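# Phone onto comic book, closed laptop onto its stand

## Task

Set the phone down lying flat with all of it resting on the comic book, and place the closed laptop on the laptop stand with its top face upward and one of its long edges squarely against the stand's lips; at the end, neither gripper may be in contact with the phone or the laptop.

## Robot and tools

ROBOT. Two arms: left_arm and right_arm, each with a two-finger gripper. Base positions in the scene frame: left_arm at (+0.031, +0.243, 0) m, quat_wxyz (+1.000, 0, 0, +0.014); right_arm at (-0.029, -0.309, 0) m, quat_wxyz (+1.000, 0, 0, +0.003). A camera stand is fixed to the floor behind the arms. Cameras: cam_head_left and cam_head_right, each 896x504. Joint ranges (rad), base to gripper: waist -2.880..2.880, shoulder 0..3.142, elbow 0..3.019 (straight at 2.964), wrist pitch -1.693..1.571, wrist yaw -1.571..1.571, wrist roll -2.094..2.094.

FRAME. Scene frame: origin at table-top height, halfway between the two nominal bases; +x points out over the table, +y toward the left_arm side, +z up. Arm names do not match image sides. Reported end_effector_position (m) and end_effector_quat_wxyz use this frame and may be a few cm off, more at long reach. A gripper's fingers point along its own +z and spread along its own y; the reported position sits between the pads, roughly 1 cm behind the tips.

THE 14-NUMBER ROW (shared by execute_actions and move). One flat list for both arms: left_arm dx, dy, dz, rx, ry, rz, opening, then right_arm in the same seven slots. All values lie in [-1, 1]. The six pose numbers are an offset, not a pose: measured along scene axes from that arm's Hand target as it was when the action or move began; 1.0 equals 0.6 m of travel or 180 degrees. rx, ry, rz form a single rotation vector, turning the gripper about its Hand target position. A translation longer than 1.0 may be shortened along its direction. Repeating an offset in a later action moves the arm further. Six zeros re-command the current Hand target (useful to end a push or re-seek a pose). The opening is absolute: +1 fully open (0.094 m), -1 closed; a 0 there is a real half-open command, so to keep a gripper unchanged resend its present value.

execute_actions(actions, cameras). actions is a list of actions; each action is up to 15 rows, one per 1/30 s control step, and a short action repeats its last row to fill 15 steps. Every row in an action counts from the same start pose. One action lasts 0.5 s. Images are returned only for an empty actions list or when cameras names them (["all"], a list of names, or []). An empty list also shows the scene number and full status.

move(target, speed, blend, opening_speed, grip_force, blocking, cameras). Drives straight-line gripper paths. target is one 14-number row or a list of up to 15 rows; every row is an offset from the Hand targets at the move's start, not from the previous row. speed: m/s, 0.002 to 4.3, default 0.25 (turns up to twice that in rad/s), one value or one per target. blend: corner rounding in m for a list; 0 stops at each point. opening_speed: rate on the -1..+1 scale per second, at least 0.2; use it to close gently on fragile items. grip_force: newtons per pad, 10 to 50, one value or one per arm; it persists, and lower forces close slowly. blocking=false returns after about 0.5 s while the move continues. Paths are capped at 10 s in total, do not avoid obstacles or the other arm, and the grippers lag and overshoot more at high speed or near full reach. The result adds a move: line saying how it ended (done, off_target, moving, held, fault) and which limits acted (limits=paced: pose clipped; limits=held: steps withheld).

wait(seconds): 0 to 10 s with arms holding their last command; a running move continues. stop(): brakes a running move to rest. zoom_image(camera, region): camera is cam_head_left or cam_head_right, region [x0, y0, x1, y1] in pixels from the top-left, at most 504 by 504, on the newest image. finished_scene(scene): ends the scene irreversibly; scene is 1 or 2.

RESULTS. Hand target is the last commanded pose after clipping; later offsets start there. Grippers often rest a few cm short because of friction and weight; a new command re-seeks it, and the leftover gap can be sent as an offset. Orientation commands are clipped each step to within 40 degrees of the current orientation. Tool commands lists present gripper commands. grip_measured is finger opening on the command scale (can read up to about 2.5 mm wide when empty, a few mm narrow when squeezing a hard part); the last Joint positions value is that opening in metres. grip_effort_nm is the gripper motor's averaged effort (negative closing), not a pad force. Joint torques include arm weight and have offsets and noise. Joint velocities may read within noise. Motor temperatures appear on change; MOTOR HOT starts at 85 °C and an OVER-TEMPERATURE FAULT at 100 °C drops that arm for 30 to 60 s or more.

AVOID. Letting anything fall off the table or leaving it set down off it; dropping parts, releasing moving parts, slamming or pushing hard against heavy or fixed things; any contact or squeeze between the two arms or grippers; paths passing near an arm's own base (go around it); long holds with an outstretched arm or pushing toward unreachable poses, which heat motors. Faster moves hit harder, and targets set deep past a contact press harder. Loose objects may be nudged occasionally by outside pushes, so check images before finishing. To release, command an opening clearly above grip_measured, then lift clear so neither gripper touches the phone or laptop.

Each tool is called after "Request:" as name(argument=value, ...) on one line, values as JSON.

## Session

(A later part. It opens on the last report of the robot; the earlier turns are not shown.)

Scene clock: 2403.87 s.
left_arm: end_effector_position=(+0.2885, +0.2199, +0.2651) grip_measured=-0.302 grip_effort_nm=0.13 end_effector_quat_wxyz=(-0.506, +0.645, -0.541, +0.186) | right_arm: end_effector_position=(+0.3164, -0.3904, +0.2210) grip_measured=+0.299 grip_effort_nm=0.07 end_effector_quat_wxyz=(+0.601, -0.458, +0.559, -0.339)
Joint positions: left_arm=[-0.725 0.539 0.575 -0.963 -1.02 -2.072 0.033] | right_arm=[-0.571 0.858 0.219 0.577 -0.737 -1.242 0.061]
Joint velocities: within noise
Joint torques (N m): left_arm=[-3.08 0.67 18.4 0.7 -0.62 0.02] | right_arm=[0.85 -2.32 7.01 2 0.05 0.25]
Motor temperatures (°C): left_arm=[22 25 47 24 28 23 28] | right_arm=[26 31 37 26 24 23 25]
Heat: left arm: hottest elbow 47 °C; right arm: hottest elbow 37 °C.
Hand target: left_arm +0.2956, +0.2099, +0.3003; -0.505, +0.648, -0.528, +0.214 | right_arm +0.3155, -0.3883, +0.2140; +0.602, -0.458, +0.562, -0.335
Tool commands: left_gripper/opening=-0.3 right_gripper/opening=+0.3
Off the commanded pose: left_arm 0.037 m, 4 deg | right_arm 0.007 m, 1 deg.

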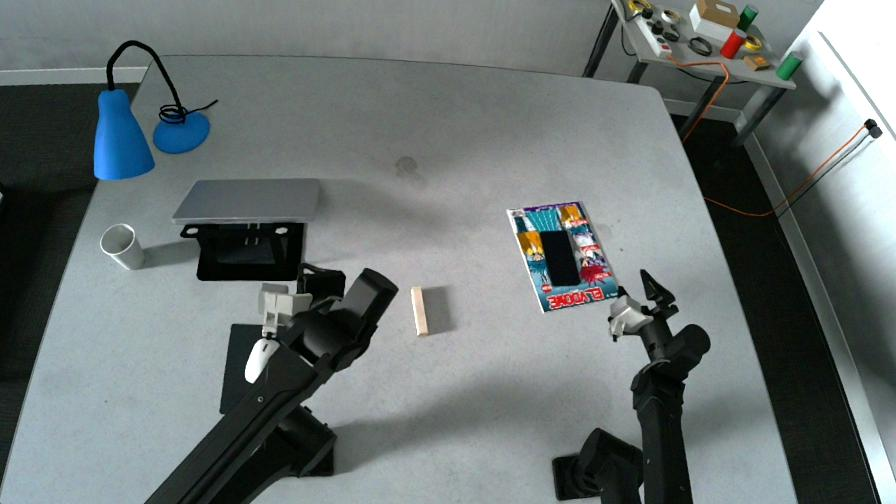

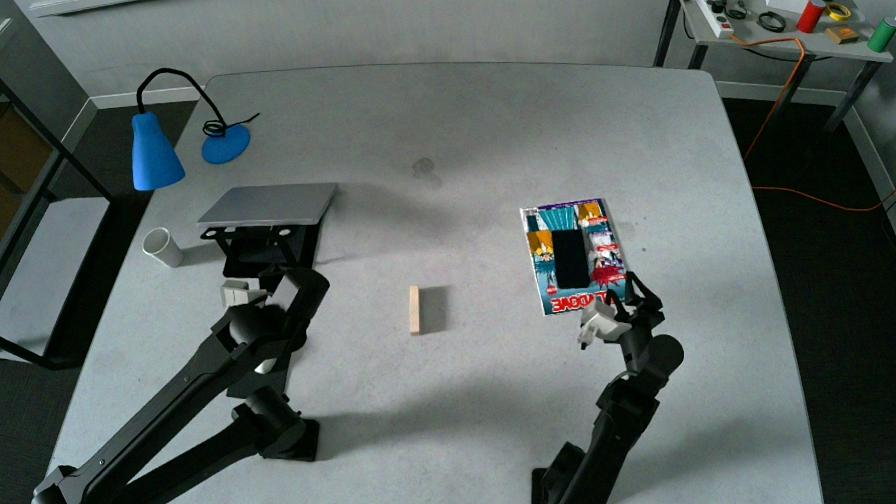

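Request:
zoom_image(camera="cam_head_left", region=[160, 165, 335, 290])

Request:
zoom_image(camera="cam_head_right", region=[185, 165, 360, 290])

Scaled by 2.880.

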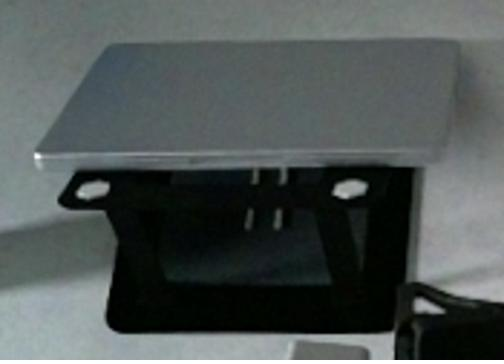

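Scaled by 2.880.

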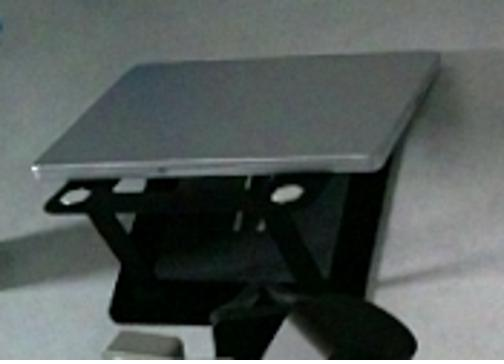

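Request:
zoom_image(camera="cam_head_right", region=[290, 170, 360, 240])

Request:
zoom_image(camera="cam_head_left", region=[265, 165, 335, 235])

Request:
zoom_image(camera="cam_head_left", region=[165, 165, 235, 235])

Request:
zoom_image(camera="cam_head_right", region=[190, 175, 260, 245])

Scaled by 7.200.

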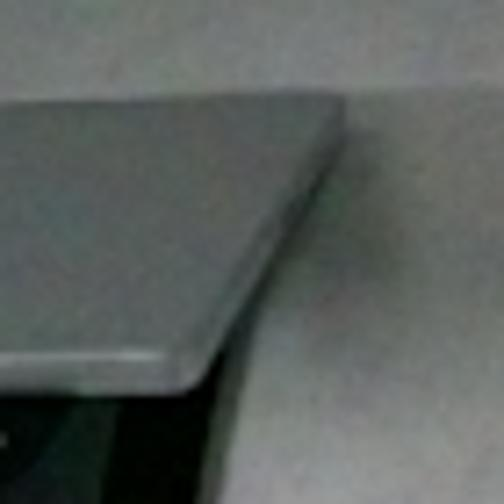

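Scaled by 7.200.

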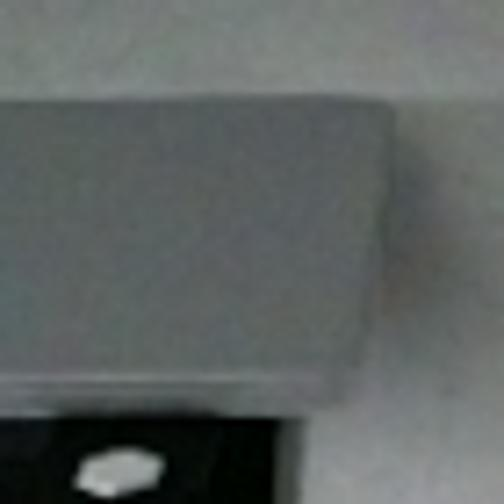

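Scaled by 7.200.

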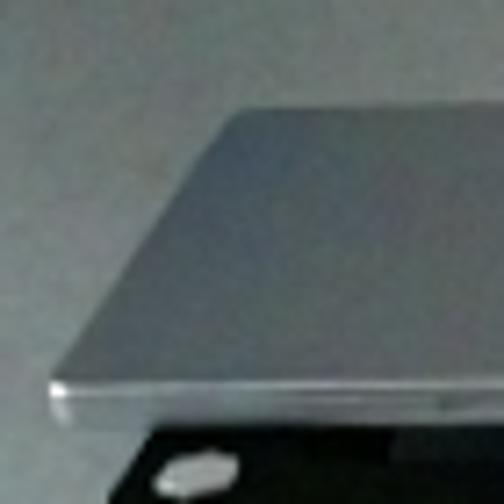

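Scaled by 7.200.

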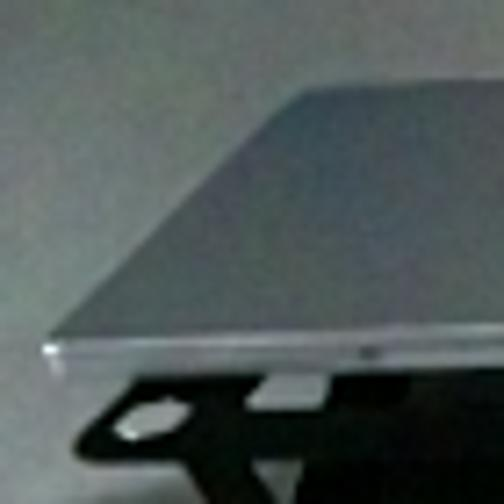

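Request:
zoom_image(camera="cam_head_left", region=[170, 215, 240, 285])

Request:
zoom_image(camera="cam_head_left", region=[250, 215, 320, 285])

Request:
zoom_image(camera="cam_head_right", region=[195, 215, 265, 285])

Request:
zoom_image(camera="cam_head_right", region=[260, 215, 330, 285])

Scaled by 7.200.

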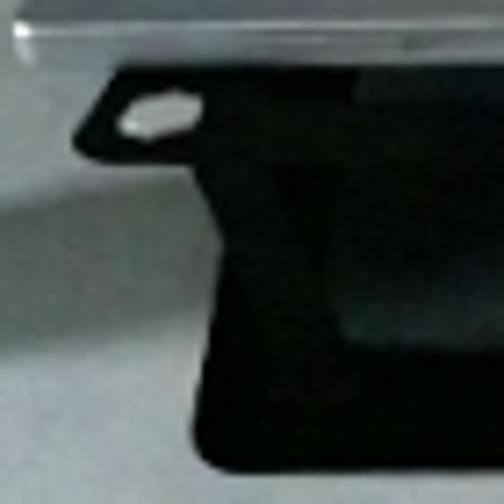

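Scaled by 7.200.

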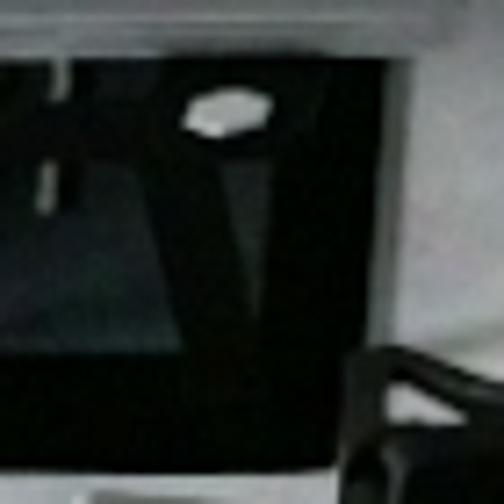

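Scaled by 7.200.

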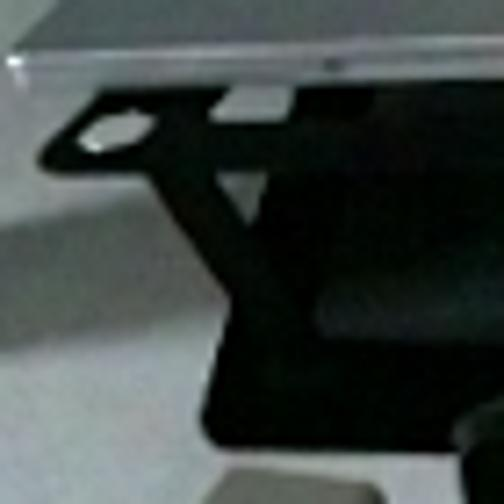

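Scaled by 7.200.

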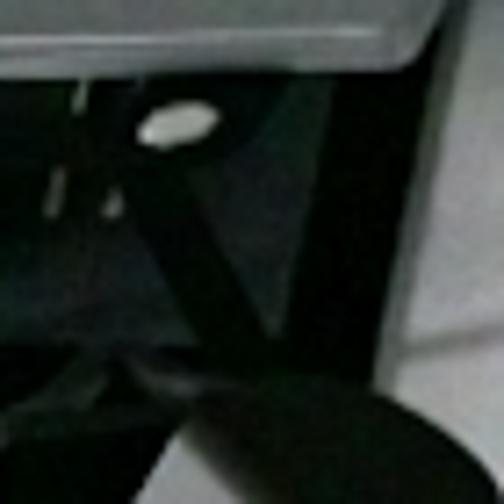

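Request:
move(target=[0.224, 0.4085, -0.0505, 0.2749, 0.2431, -0.3751, -0.92, 0, 0, 0, 0, 0, 0, 0.3], speed=0.3, cameras=["all"])

Scene clock: 2634.53 s.
left_arm: end_effector_position=(+0.4158, +0.4380, +0.2377) grip_measured=-0.918 grip_effort_nm=-0.08 end_effector_quat_wxyz=(+0.278, -0.044, +0.960, -0.003) | right_arm: end_effector_position=(+0.3164, -0.3904, +0.2210) grip_measured=+0.299 grip_effort_nm=0.07 end_effector_quat_wxyz=(+0.601, -0.458, +0.559, -0.339)
Joint positions: left_arm=[0.554 1.17 1.024 -0.93 0.282 0.42 0.004] | right_arm=[-0.571 0.858 0.219 0.577 -0.737 -1.242 0.061]
Joint torques (N m): left_arm=[-0.44 -8.59 18.48 0.85 0.18 0.08] | right_arm=[0.91 -2.32 7.02 2.03 0.05 0.26]
Motor temperatures (°C): left_arm=[22 25 56 24 28 23 27] | right_arm=[26 31 37 26 24 23 25]
Heat: left arm: hottest elbow 56 °C; right arm: hottest elbow 37 °C.
Hand target: left_arm +0.4300, +0.4552, +0.2700; +0.301, -0.042, +0.953, +0.013 | right_arm +0.3155, -0.3883, +0.2140; +0.602, -0.458, +0.562, -0.335
Off the commanded pose: left_arm 0.039 m, 3 deg | right_arm 0.007 m, 1 deg.
move: off_target (left_arm)

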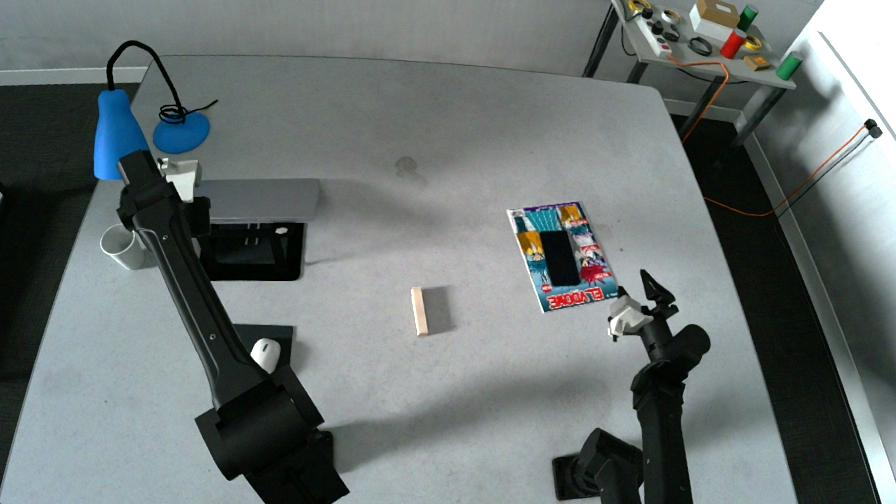

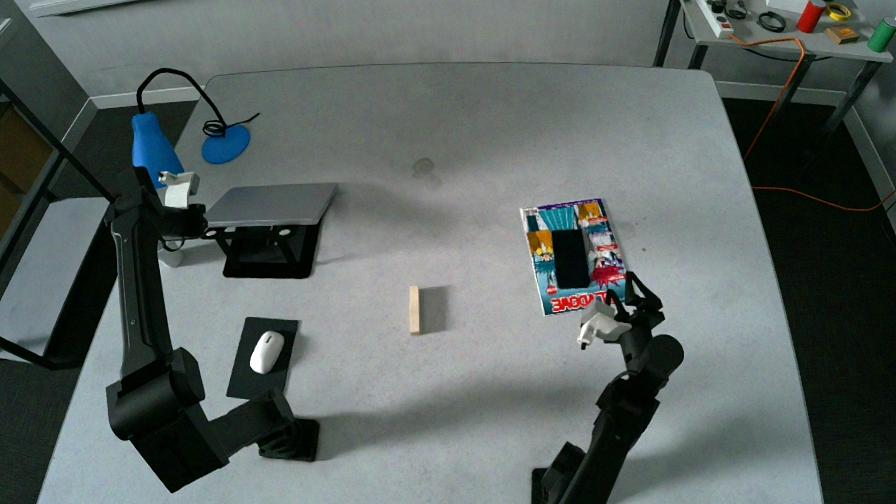

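Request:
zoom_image(camera="cam_head_right", region=[130, 160, 270, 300])

Request:
zoom_image(camera="cam_head_left", region=[120, 150, 260, 290])

Scaled by 3.600.

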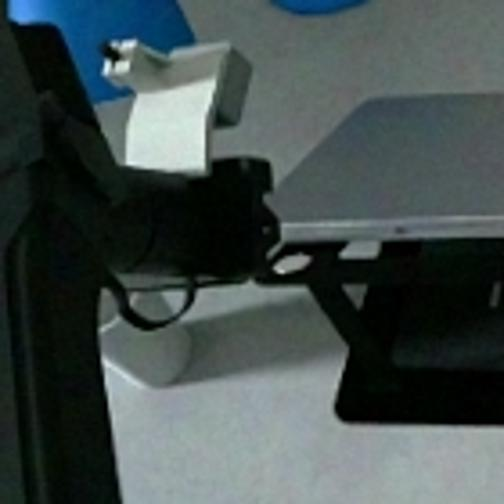

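Scaled by 3.600.

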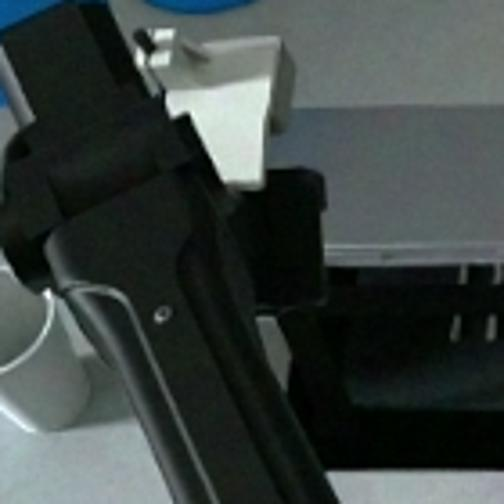

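Request:
move(target=[0.0767, 0.0438, -0.1217, 0, 0, 0, -0.92, 0, 0, 0, 0, 0, 0, 0.3], speed=0.15, cameras=["all"])

Request:
zoom_image(camera="cam_head_right", region=[150, 180, 250, 280])

Request:
zoom_image(camera="cam_head_left", region=[150, 160, 250, 260])

Scene clock: 2645.60 s.
left_arm: end_effector_position=(+0.4616, +0.4684, +0.1771) grip_measured=-0.918 grip_effort_nm=-0.08 end_effector_quat_wxyz=(+0.278, -0.043, +0.960, -0.003) | right_arm: end_effector_position=(+0.3164, -0.3904, +0.2210) grip_measured=+0.299 grip_effort_nm=0.07 end_effector_quat_wxyz=(+0.601, -0.458, +0.559, -0.339)
Joint positions: left_arm=[0.554 1.359 1.024 -0.74 0.282 0.421 0.004] | right_arm=[-0.571 0.858 0.219 0.577 -0.737 -1.242 0.061]
Joint torques (N m): left_arm=[-1.38 -11.75 14.72 1.84 0.05 0.03] | right_arm=[0.85 -2.32 7.01 2.02 0.05 0.25]
Motor temperatures (°C): left_arm=[22 25 56 24 28 23 27] | right_arm=[26 31 37 26 24 23 25]
Heat: left arm: hottest elbow 56 °C; right arm: hottest elbow 37 °C.
Hand target: left_arm +0.4760, +0.4815, +0.1969; +0.301, -0.042, +0.953, +0.013 | right_arm +0.3155, -0.3883, +0.2140; +0.602, -0.458, +0.562, -0.335
Off the commanded pose: left_arm 0.028 m, 3 deg | right_arm 0.007 m, 1 deg.
move: off_target (left_arm)

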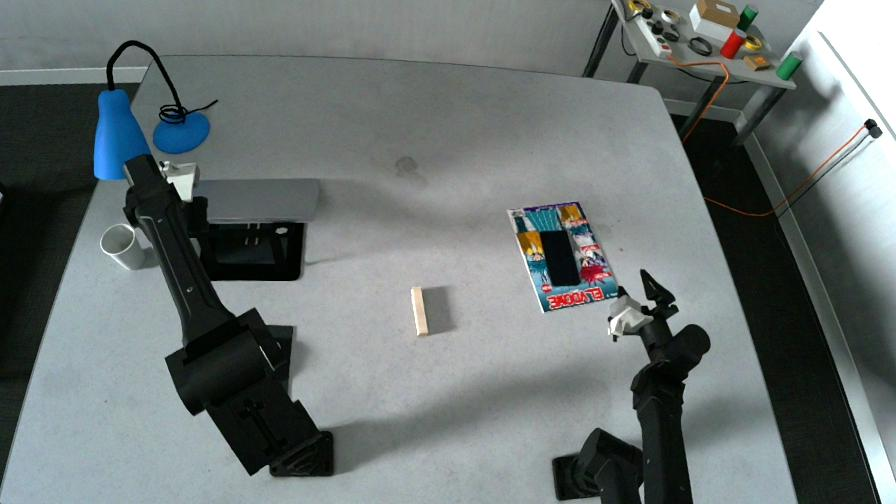

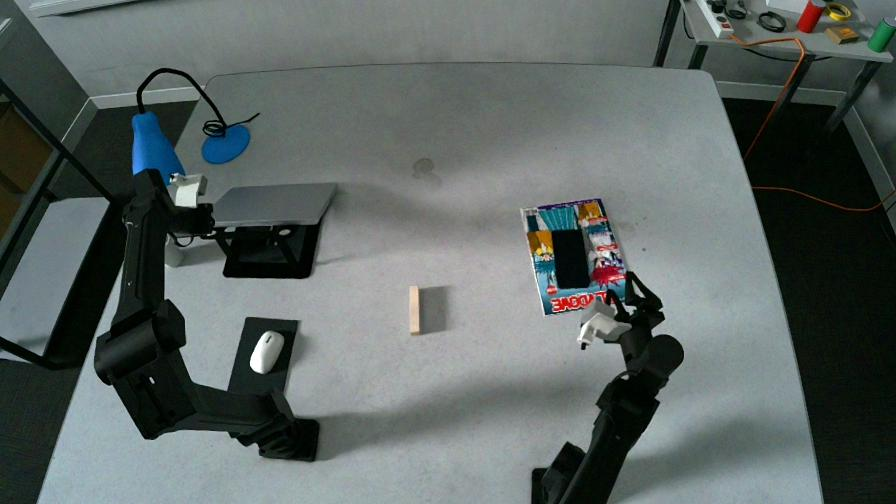

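Scaled by 5.040.

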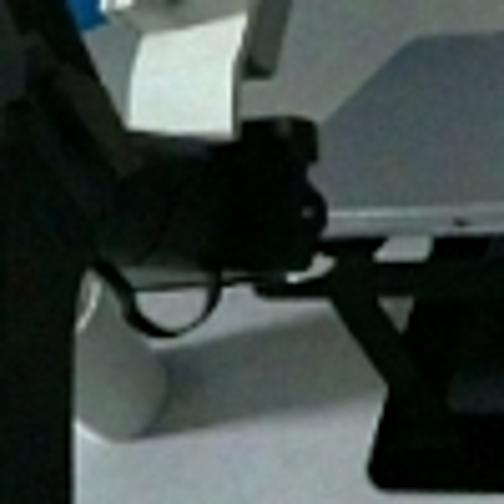

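Scaled by 5.040.

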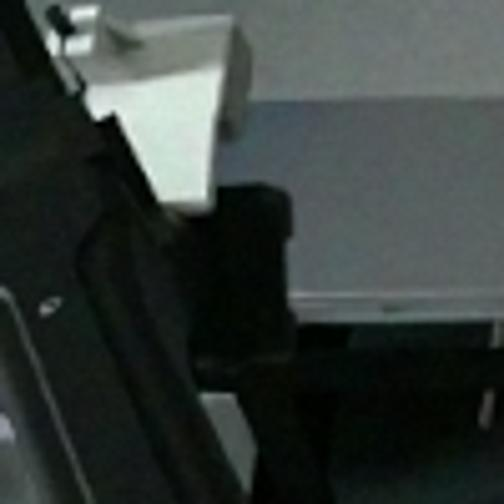

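Request:
move(target=[0, 0, -0.04, 0, 0, 0, -0.92, 0, 0, 0, 0, 0, 0, 0.3], speed=0.06, cameras=["cam_head_right"])

Request:
zoom_image(camera="cam_head_right", region=[150, 180, 250, 280])

Scene clock: 2652.33 s.
left_arm: end_effector_position=(+0.4741, +0.4766, +0.1760) grip_measured=-0.918 grip_effort_nm=-0.08 end_effector_quat_wxyz=(+0.298, -0.040, +0.954, +0.009) | right_arm: end_effector_position=(+0.3164, -0.3904, +0.2210) grip_measured=+0.299 grip_effort_nm=0.07 end_effector_quat_wxyz=(+0.601, -0.458, +0.559, -0.339)
Joint positions: left_arm=[0.554 1.379 1.024 -0.673 0.282 0.421 0.004] | right_arm=[-0.571 0.858 0.219 0.577 -0.737 -1.242 0.061]
Joint torques (N m): left_arm=[-1.38 -12.28 10.51 1.96 0.04 0.01] | right_arm=[0.85 -2.37 7.02 2 0.05 0.26]
Motor temperatures (°C): left_arm=[22 25 55 24 28 23 27] | right_arm=[26 31 37 26 24 23 25]
Heat: left arm: hottest elbow 55 °C; right arm: hottest elbow 37 °C.
Hand target: left_arm +0.4760, +0.4814, +0.1729; +0.300, -0.042, +0.953, +0.013 | right_arm +0.3155, -0.3883, +0.2140; +0.602, -0.458, +0.562, -0.335
Off the commanded pose: left_arm 0.006 m, 1 deg | right_arm 0.007 m, 1 deg.
move: done
Images, in order (width x height): cam_head_right 896x504.

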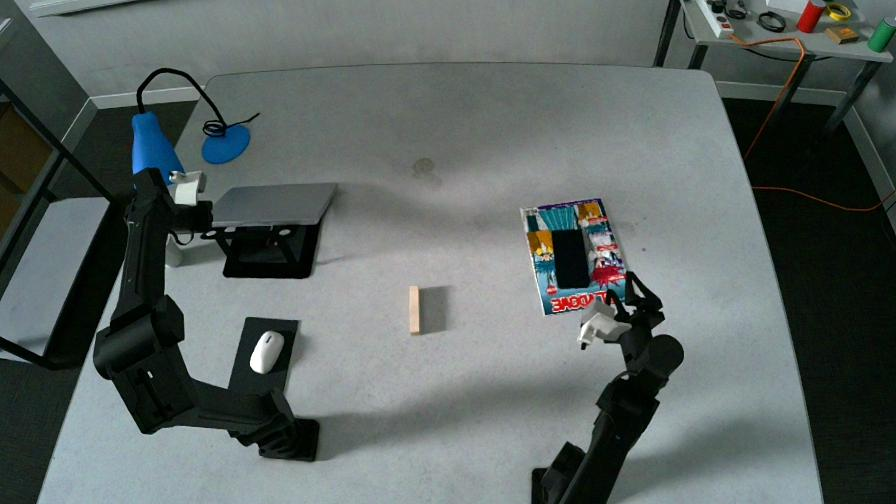

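Scaled by 5.040.

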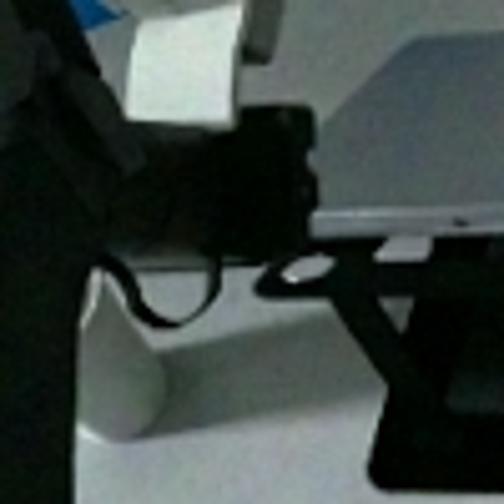

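Request:
move(target=[-0.03, -0.015, -0.065, 0, 0, 0, -0.92, 0, 0, 0, 0, 0, 0, 0.3], speed=0.06, cameras=["cam_head_right"])

Request:
zoom_image(camera="cam_head_right", region=[150, 180, 250, 280])

Scene clock: 2656.93 s.
left_arm: end_effector_position=(+0.4647, +0.4703, +0.1432) grip_measured=-0.918 grip_effort_nm=-0.08 end_effector_quat_wxyz=(+0.305, -0.038, +0.951, +0.013) | right_arm: end_effector_position=(+0.3164, -0.3904, +0.2210) grip_measured=+0.299 grip_effort_nm=0.07 end_effector_quat_wxyz=(+0.601, -0.458, +0.559, -0.339)
Joint positions: left_arm=[0.554 1.379 0.924 -0.555 0.282 0.421 0.004] | right_arm=[-0.571 0.858 0.219 0.577 -0.737 -1.242 0.061]
Joint torques (N m): left_arm=[-0.62 -11.99 8.58 1.54 0.18 0.02] | right_arm=[0.79 -2.32 7.02 2.06 0.04 0.25]
Motor temperatures (°C): left_arm=[22 26 55 24 28 23 27] | right_arm=[26 31 37 26 24 23 25]
Heat: left arm: hottest elbow 55 °C; right arm: hottest elbow 37 °C.
Hand target: left_arm +0.4579, +0.4724, +0.1338; +0.300, -0.042, +0.953, +0.013 | right_arm +0.3155, -0.3883, +0.2140; +0.602, -0.458, +0.562, -0.335
Off the commanded pose: left_arm 0.012 m, 1 deg | right_arm 0.007 m, 1 deg.
move: off_target (left_arm)
Images, in order (width x height): cam_head_right 896x504.

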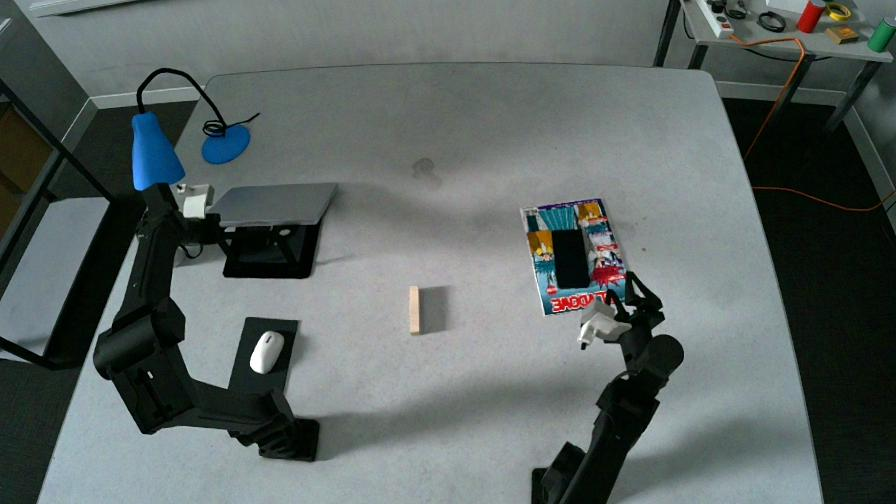

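Scaled by 5.040.

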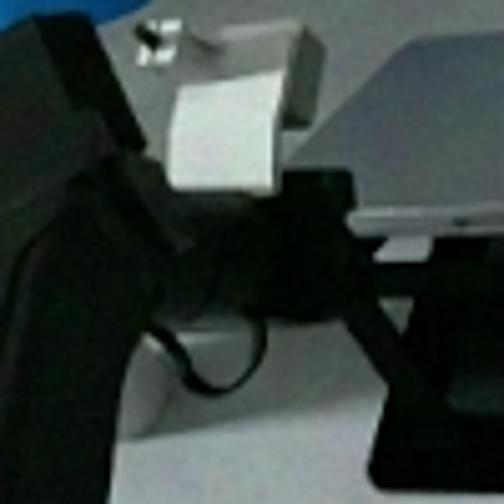

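Request:
move(target=[-0.003, -0.005, -0.036, 0, 0, 0, -0.92, 0, 0, 0, 0, 0, 0, 0.3], speed=0.05, cameras=["cam_head_right"])

Request:
zoom_image(camera="cam_head_right", region=[170, 190, 250, 270])

Scene clock: 2663.10 s.
left_arm: end_effector_position=(+0.4684, +0.4723, +0.1394) grip_measured=-0.918 grip_effort_nm=-0.08 end_effector_quat_wxyz=(+0.325, -0.034, +0.945, +0.024) | right_arm: end_effector_position=(+0.3164, -0.3904, +0.2210) grip_measured=+0.299 grip_effort_nm=0.07 end_effector_quat_wxyz=(+0.601, -0.458, +0.559, -0.339)
Joint positions: left_arm=[0.554 1.379 0.894 -0.479 0.285 0.421 0.004] | right_arm=[-0.571 0.858 0.219 0.577 -0.737 -1.242 0.061]
Joint torques (N m): left_arm=[-1.2 -10.64 7.2 1.22 -0.01 0.04] | right_arm=[0.91 -2.26 7.01 2.02 0.05 0.25]
Heat: left arm: hottest elbow 54 °C; right arm: hottest elbow 37 °C.
Hand target: left_arm +0.4561, +0.4694, +0.1122; +0.300, -0.042, +0.953, +0.013 | right_arm +0.3155, -0.3883, +0.2140; +0.602, -0.458, +0.562, -0.335
Off the commanded pose: left_arm 0.030 m, 3 deg | right_arm 0.007 m, 1 deg.
move: off_target (left_arm)
Images, in order (width x height): cam_head_right 896x504.

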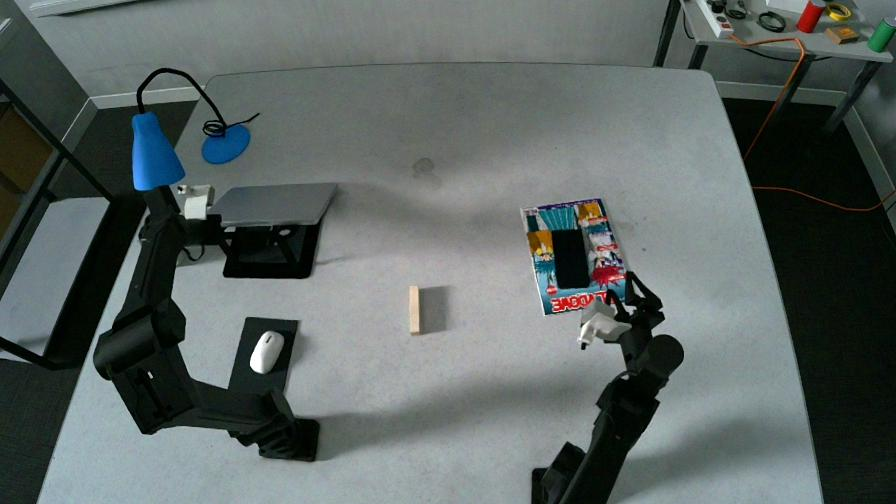

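Scaled by 6.300.

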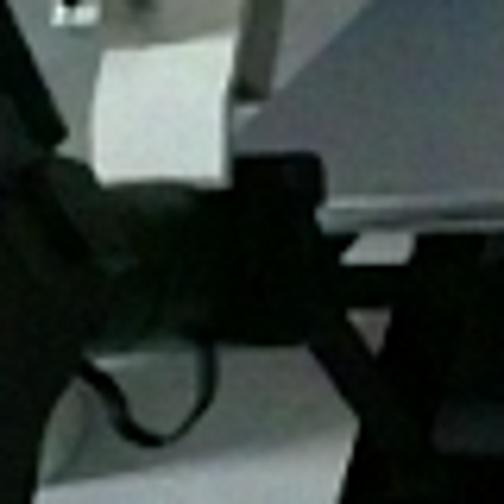

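Request:
move(target=[-0.008, -0.003, -0.025, 0, 0, 0, -0.92, 0, 0, 0, 0, 0, 0, 0.3], speed=0.05, cameras=["cam_head_right"])

Request:
zoom_image(camera="cam_head_right", region=[170, 190, 250, 270])

Scene clock: 2668.23 s.
left_arm: end_effector_position=(+0.4707, +0.4730, +0.1370) grip_measured=-0.918 grip_effort_nm=-0.08 end_effector_quat_wxyz=(+0.338, -0.031, +0.940, +0.030) | right_arm: end_effector_position=(+0.3164, -0.3904, +0.2210) grip_measured=+0.299 grip_effort_nm=0.07 end_effector_quat_wxyz=(+0.601, -0.458, +0.559, -0.339)
Joint positions: left_arm=[0.554 1.379 0.873 -0.427 0.289 0.421 0.004] | right_arm=[-0.571 0.858 0.219 0.577 -0.737 -1.242 0.061]
Joint torques (N m): left_arm=[-0.73 -9.58 5.93 1.06 -0.11 0.06] | right_arm=[0.85 -2.32 7.02 2.03 0.05 0.25]
Heat: left arm: hottest elbow 53 °C; right arm: hottest elbow 37 °C.
Hand target: left_arm +0.4514, +0.4677, +0.0973; +0.300, -0.042, +0.953, +0.013 | right_arm +0.3155, -0.3883, +0.2140; +0.602, -0.458, +0.562, -0.335
Off the commanded pose: left_arm 0.045 m, 5 deg | right_arm 0.007 m, 1 deg.
move: off_target (left_arm)
Images, in order (width x height): cam_head_right 896x504.

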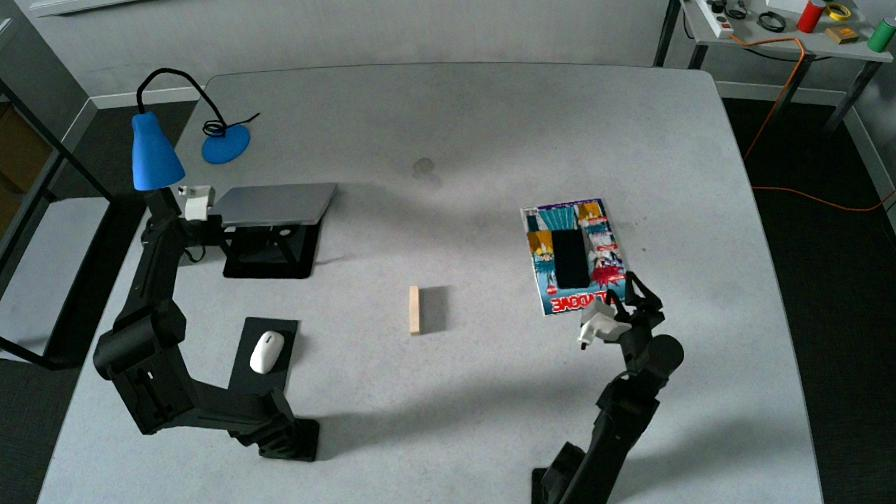

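Scaled by 6.300.

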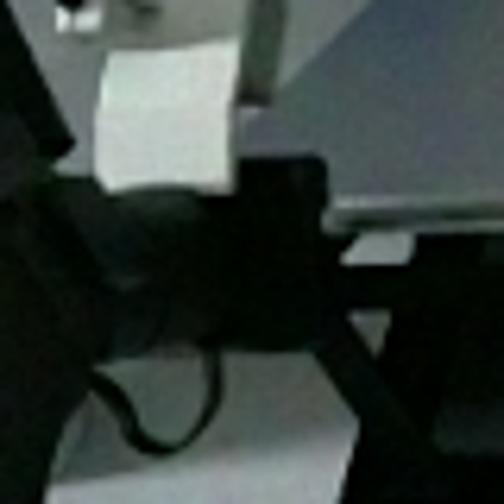

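Request:
move(target=[0.05, 0.004, 0.035, 0, 0, 0, -0.92, 0, 0, 0, 0, 0, 0, 0.3], speed=0.04, cameras=["all"])

Request:
zoom_image(camera="cam_head_right", region=[190, 170, 350, 260])

Request:
zoom_image(camera="cam_head_left", region=[170, 165, 330, 255])

Scene clock: 2679.13 s.
left_arm: end_effector_position=(+0.4748, +0.4730, +0.1354) grip_measured=-0.918 grip_effort_nm=-0.07 end_effector_quat_wxyz=(+0.324, -0.039, +0.945, +0.026) | right_arm: end_effector_position=(+0.3164, -0.3904, +0.2210) grip_measured=+0.299 grip_effort_nm=0.07 end_effector_quat_wxyz=(+0.601, -0.458, +0.559, -0.339)
Joint positions: left_arm=[0.544 1.397 0.9 -0.461 0.272 0.404 0.004] | right_arm=[-0.571 0.858 0.219 0.577 -0.737 -1.242 0.061]
Joint torques (N m): left_arm=[-2.55 -8.41 12.64 0.32 -0.21 -0.04] | right_arm=[0.85 -2.26 7.02 2 0.05 0.26]
Heat: left arm: hottest elbow 51 °C; right arm: hottest elbow 37 °C.
Hand target: left_arm +0.4814, +0.4700, +0.1183; +0.300, -0.042, +0.953, +0.013 | right_arm +0.3155, -0.3883, +0.2140; +0.602, -0.458, +0.562, -0.335
Off the commanded pose: left_arm 0.019 m, 3 deg | right_arm 0.007 m, 1 deg.
move: off_target (left_arm)

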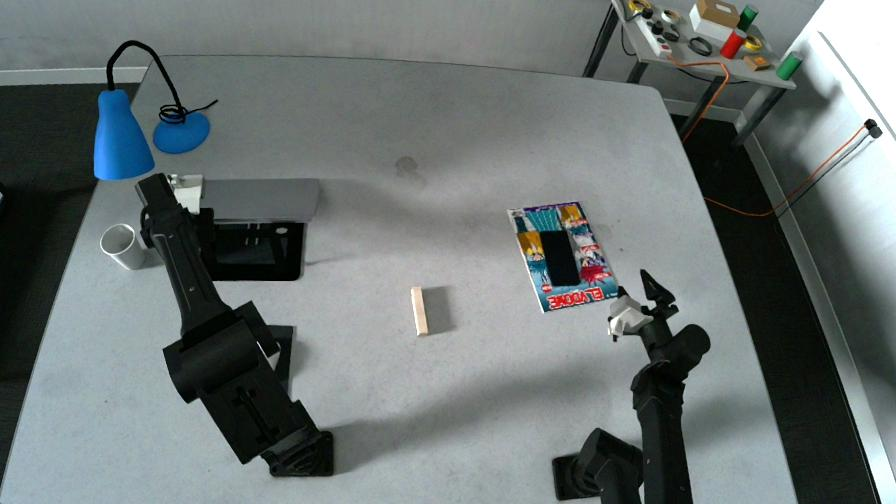

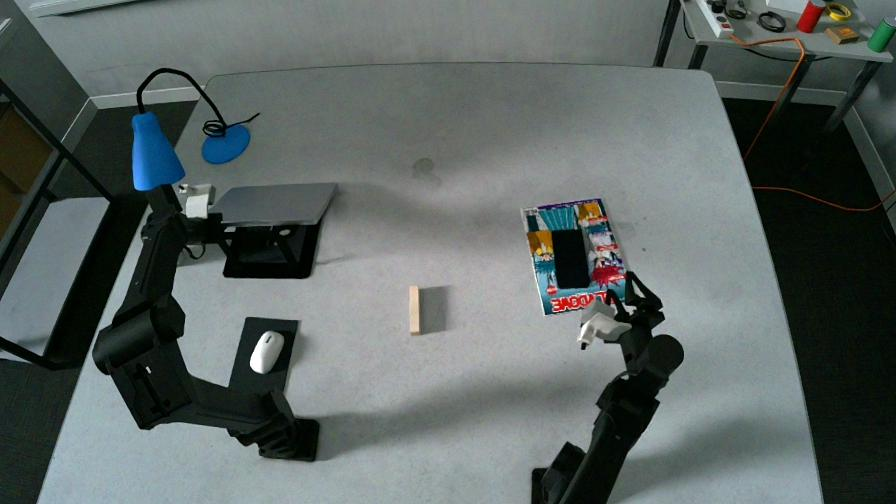

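Scaled by 3.150.

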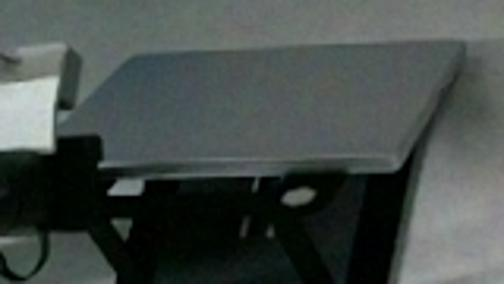

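Scaled by 3.150.

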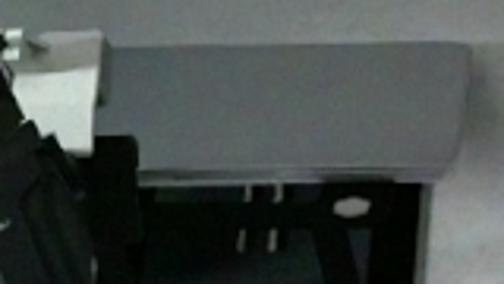

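Request:
move(target=[0.033, 0.004, -0.005, 0, 0, 0, -0.92, 0, 0, 0, 0, 0, 0, 0.3], speed=0.04, cameras=["all"])

Request:
zoom_image(camera="cam_head_right", region=[190, 170, 350, 260])

Request:
zoom_image(camera="cam_head_left", region=[170, 165, 330, 255])

Scene clock: 2684.97 s.
left_arm: end_effector_position=(+0.4797, +0.4769, +0.1337) grip_measured=-0.918 grip_effort_nm=-0.06 end_effector_quat_wxyz=(+0.317, -0.048, +0.947, +0.026) | right_arm: end_effector_position=(+0.3164, -0.3904, +0.2210) grip_measured=+0.299 grip_effort_nm=0.07 end_effector_quat_wxyz=(+0.601, -0.458, +0.559, -0.339)
Joint positions: left_arm=[0.541 1.418 0.923 -0.475 0.257 0.387 0.004] | right_arm=[-0.571 0.858 0.219 0.577 -0.737 -1.242 0.061]
Joint torques (N m): left_arm=[-3.72 -7.12 14.19 1.13 -0.03 -0.09] | right_arm=[0.85 -2.32 7.02 2.03 0.04 0.26]
Heat: left arm: hottest elbow 51 °C; right arm: hottest elbow 37 °C.
Hand target: left_arm +0.5011, +0.4724, +0.1152; +0.300, -0.042, +0.953, +0.013 | right_arm +0.3155, -0.3883, +0.2140; +0.602, -0.458, +0.562, -0.335
Off the commanded pose: left_arm 0.029 m, 3 deg | right_arm 0.007 m, 1 deg.
move: off_target (left_arm)

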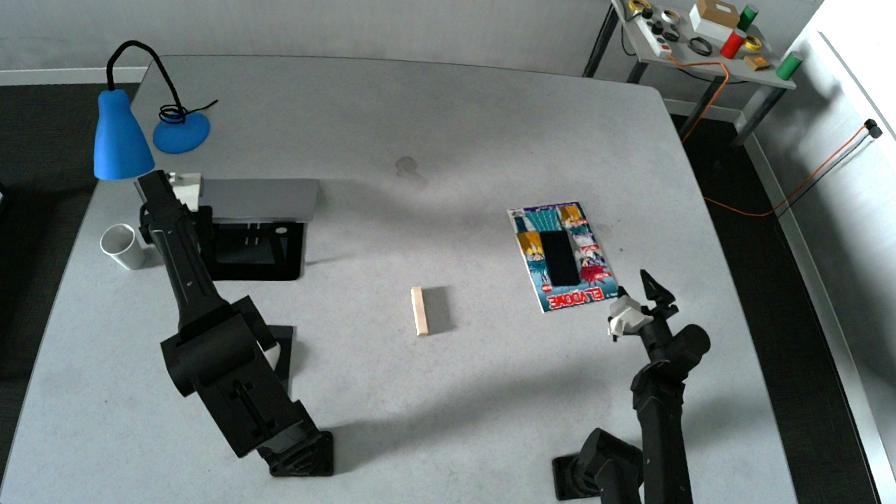

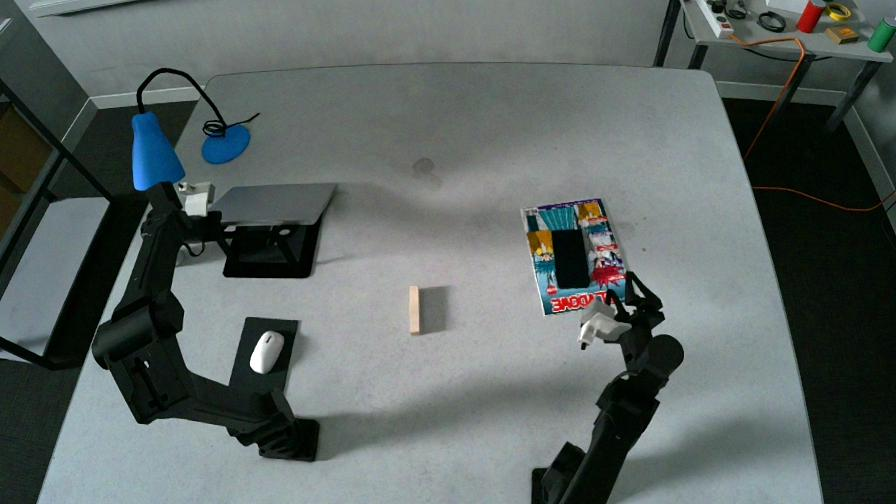

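Scaled by 3.150.

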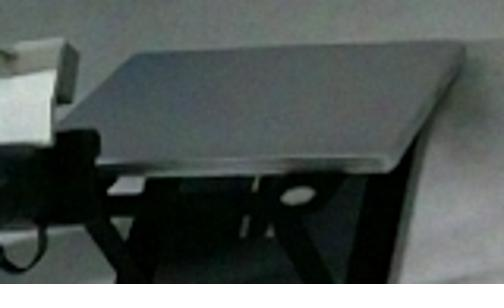

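Scaled by 3.150.

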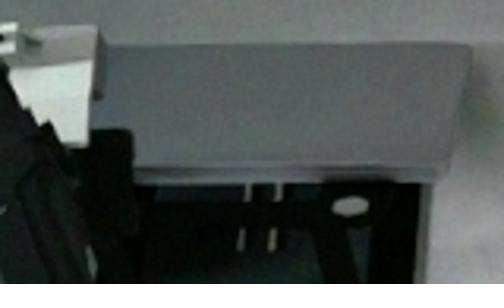

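Request:
move(target=[0.033, -0.004, -0.008, 0, 0, 0, -0.92, 0, 0, 0, 0, 0, 0, 0.3], speed=0.04, cameras=["all"])

Request:
zoom_image(camera="cam_head_right", region=[190, 170, 350, 260])

Request:
zoom_image(camera="cam_head_left", region=[170, 165, 330, 255])

Scene clock: 2689.87 s.
left_arm: end_effector_position=(+0.4919, +0.4815, +0.1325) grip_measured=-0.919 grip_effort_nm=-0.05 end_effector_quat_wxyz=(+0.313, -0.055, +0.948, +0.031) | right_arm: end_effector_position=(+0.3164, -0.3904, +0.2210) grip_measured=+0.299 grip_effort_nm=0.07 end_effector_quat_wxyz=(+0.601, -0.458, +0.559, -0.339)
Joint positions: left_arm=[0.528 1.451 0.957 -0.476 0.235 0.368 0.004] | right_arm=[-0.571 0.858 0.219 0.577 -0.737 -1.242 0.061]
Joint torques (N m): left_arm=[-5.42 -6.77 13.96 1.72 0.17 -0.17] | right_arm=[0.79 -2.32 6.99 2.02 0.05 0.25]
Heat: left arm: hottest elbow 51 °C; right arm: hottest elbow 37 °C.
Hand target: left_arm +0.5209, +0.4701, +0.1104; +0.300, -0.042, +0.953, +0.013 | right_arm +0.3155, -0.3883, +0.2140; +0.602, -0.458, +0.562, -0.335
Off the commanded pose: left_arm 0.038 m, 3 deg | right_arm 0.007 m, 1 deg.
move: off_target (left_arm)

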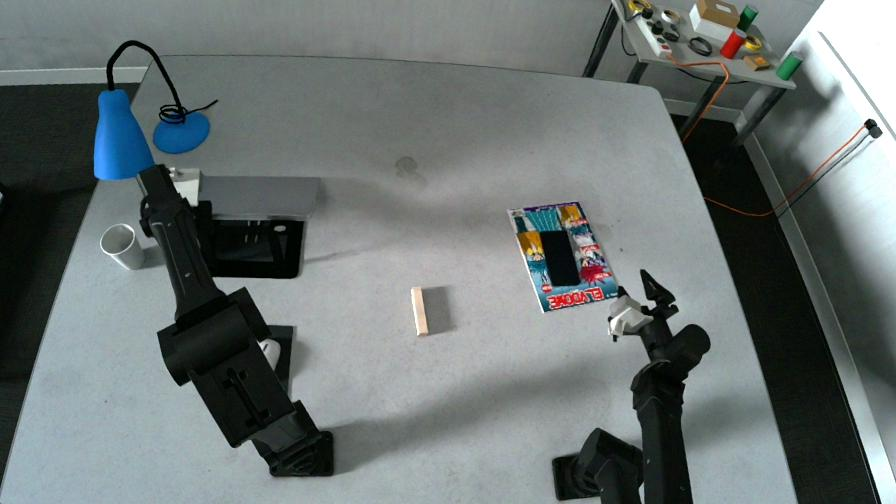

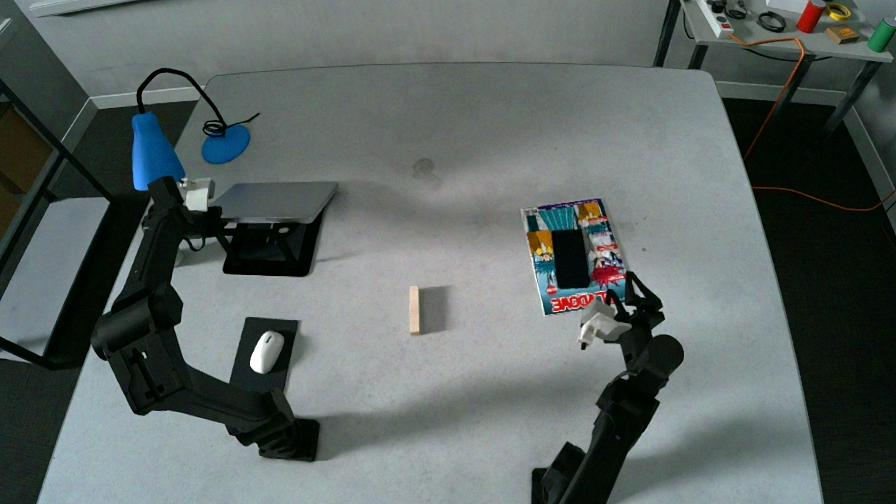

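Scaled by 3.150.

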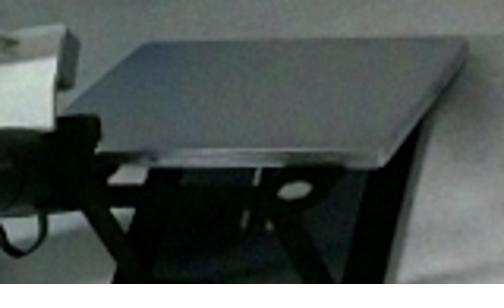

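Scaled by 3.150.

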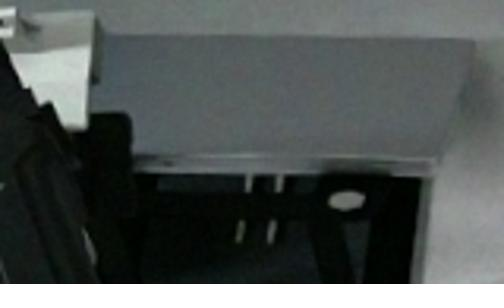

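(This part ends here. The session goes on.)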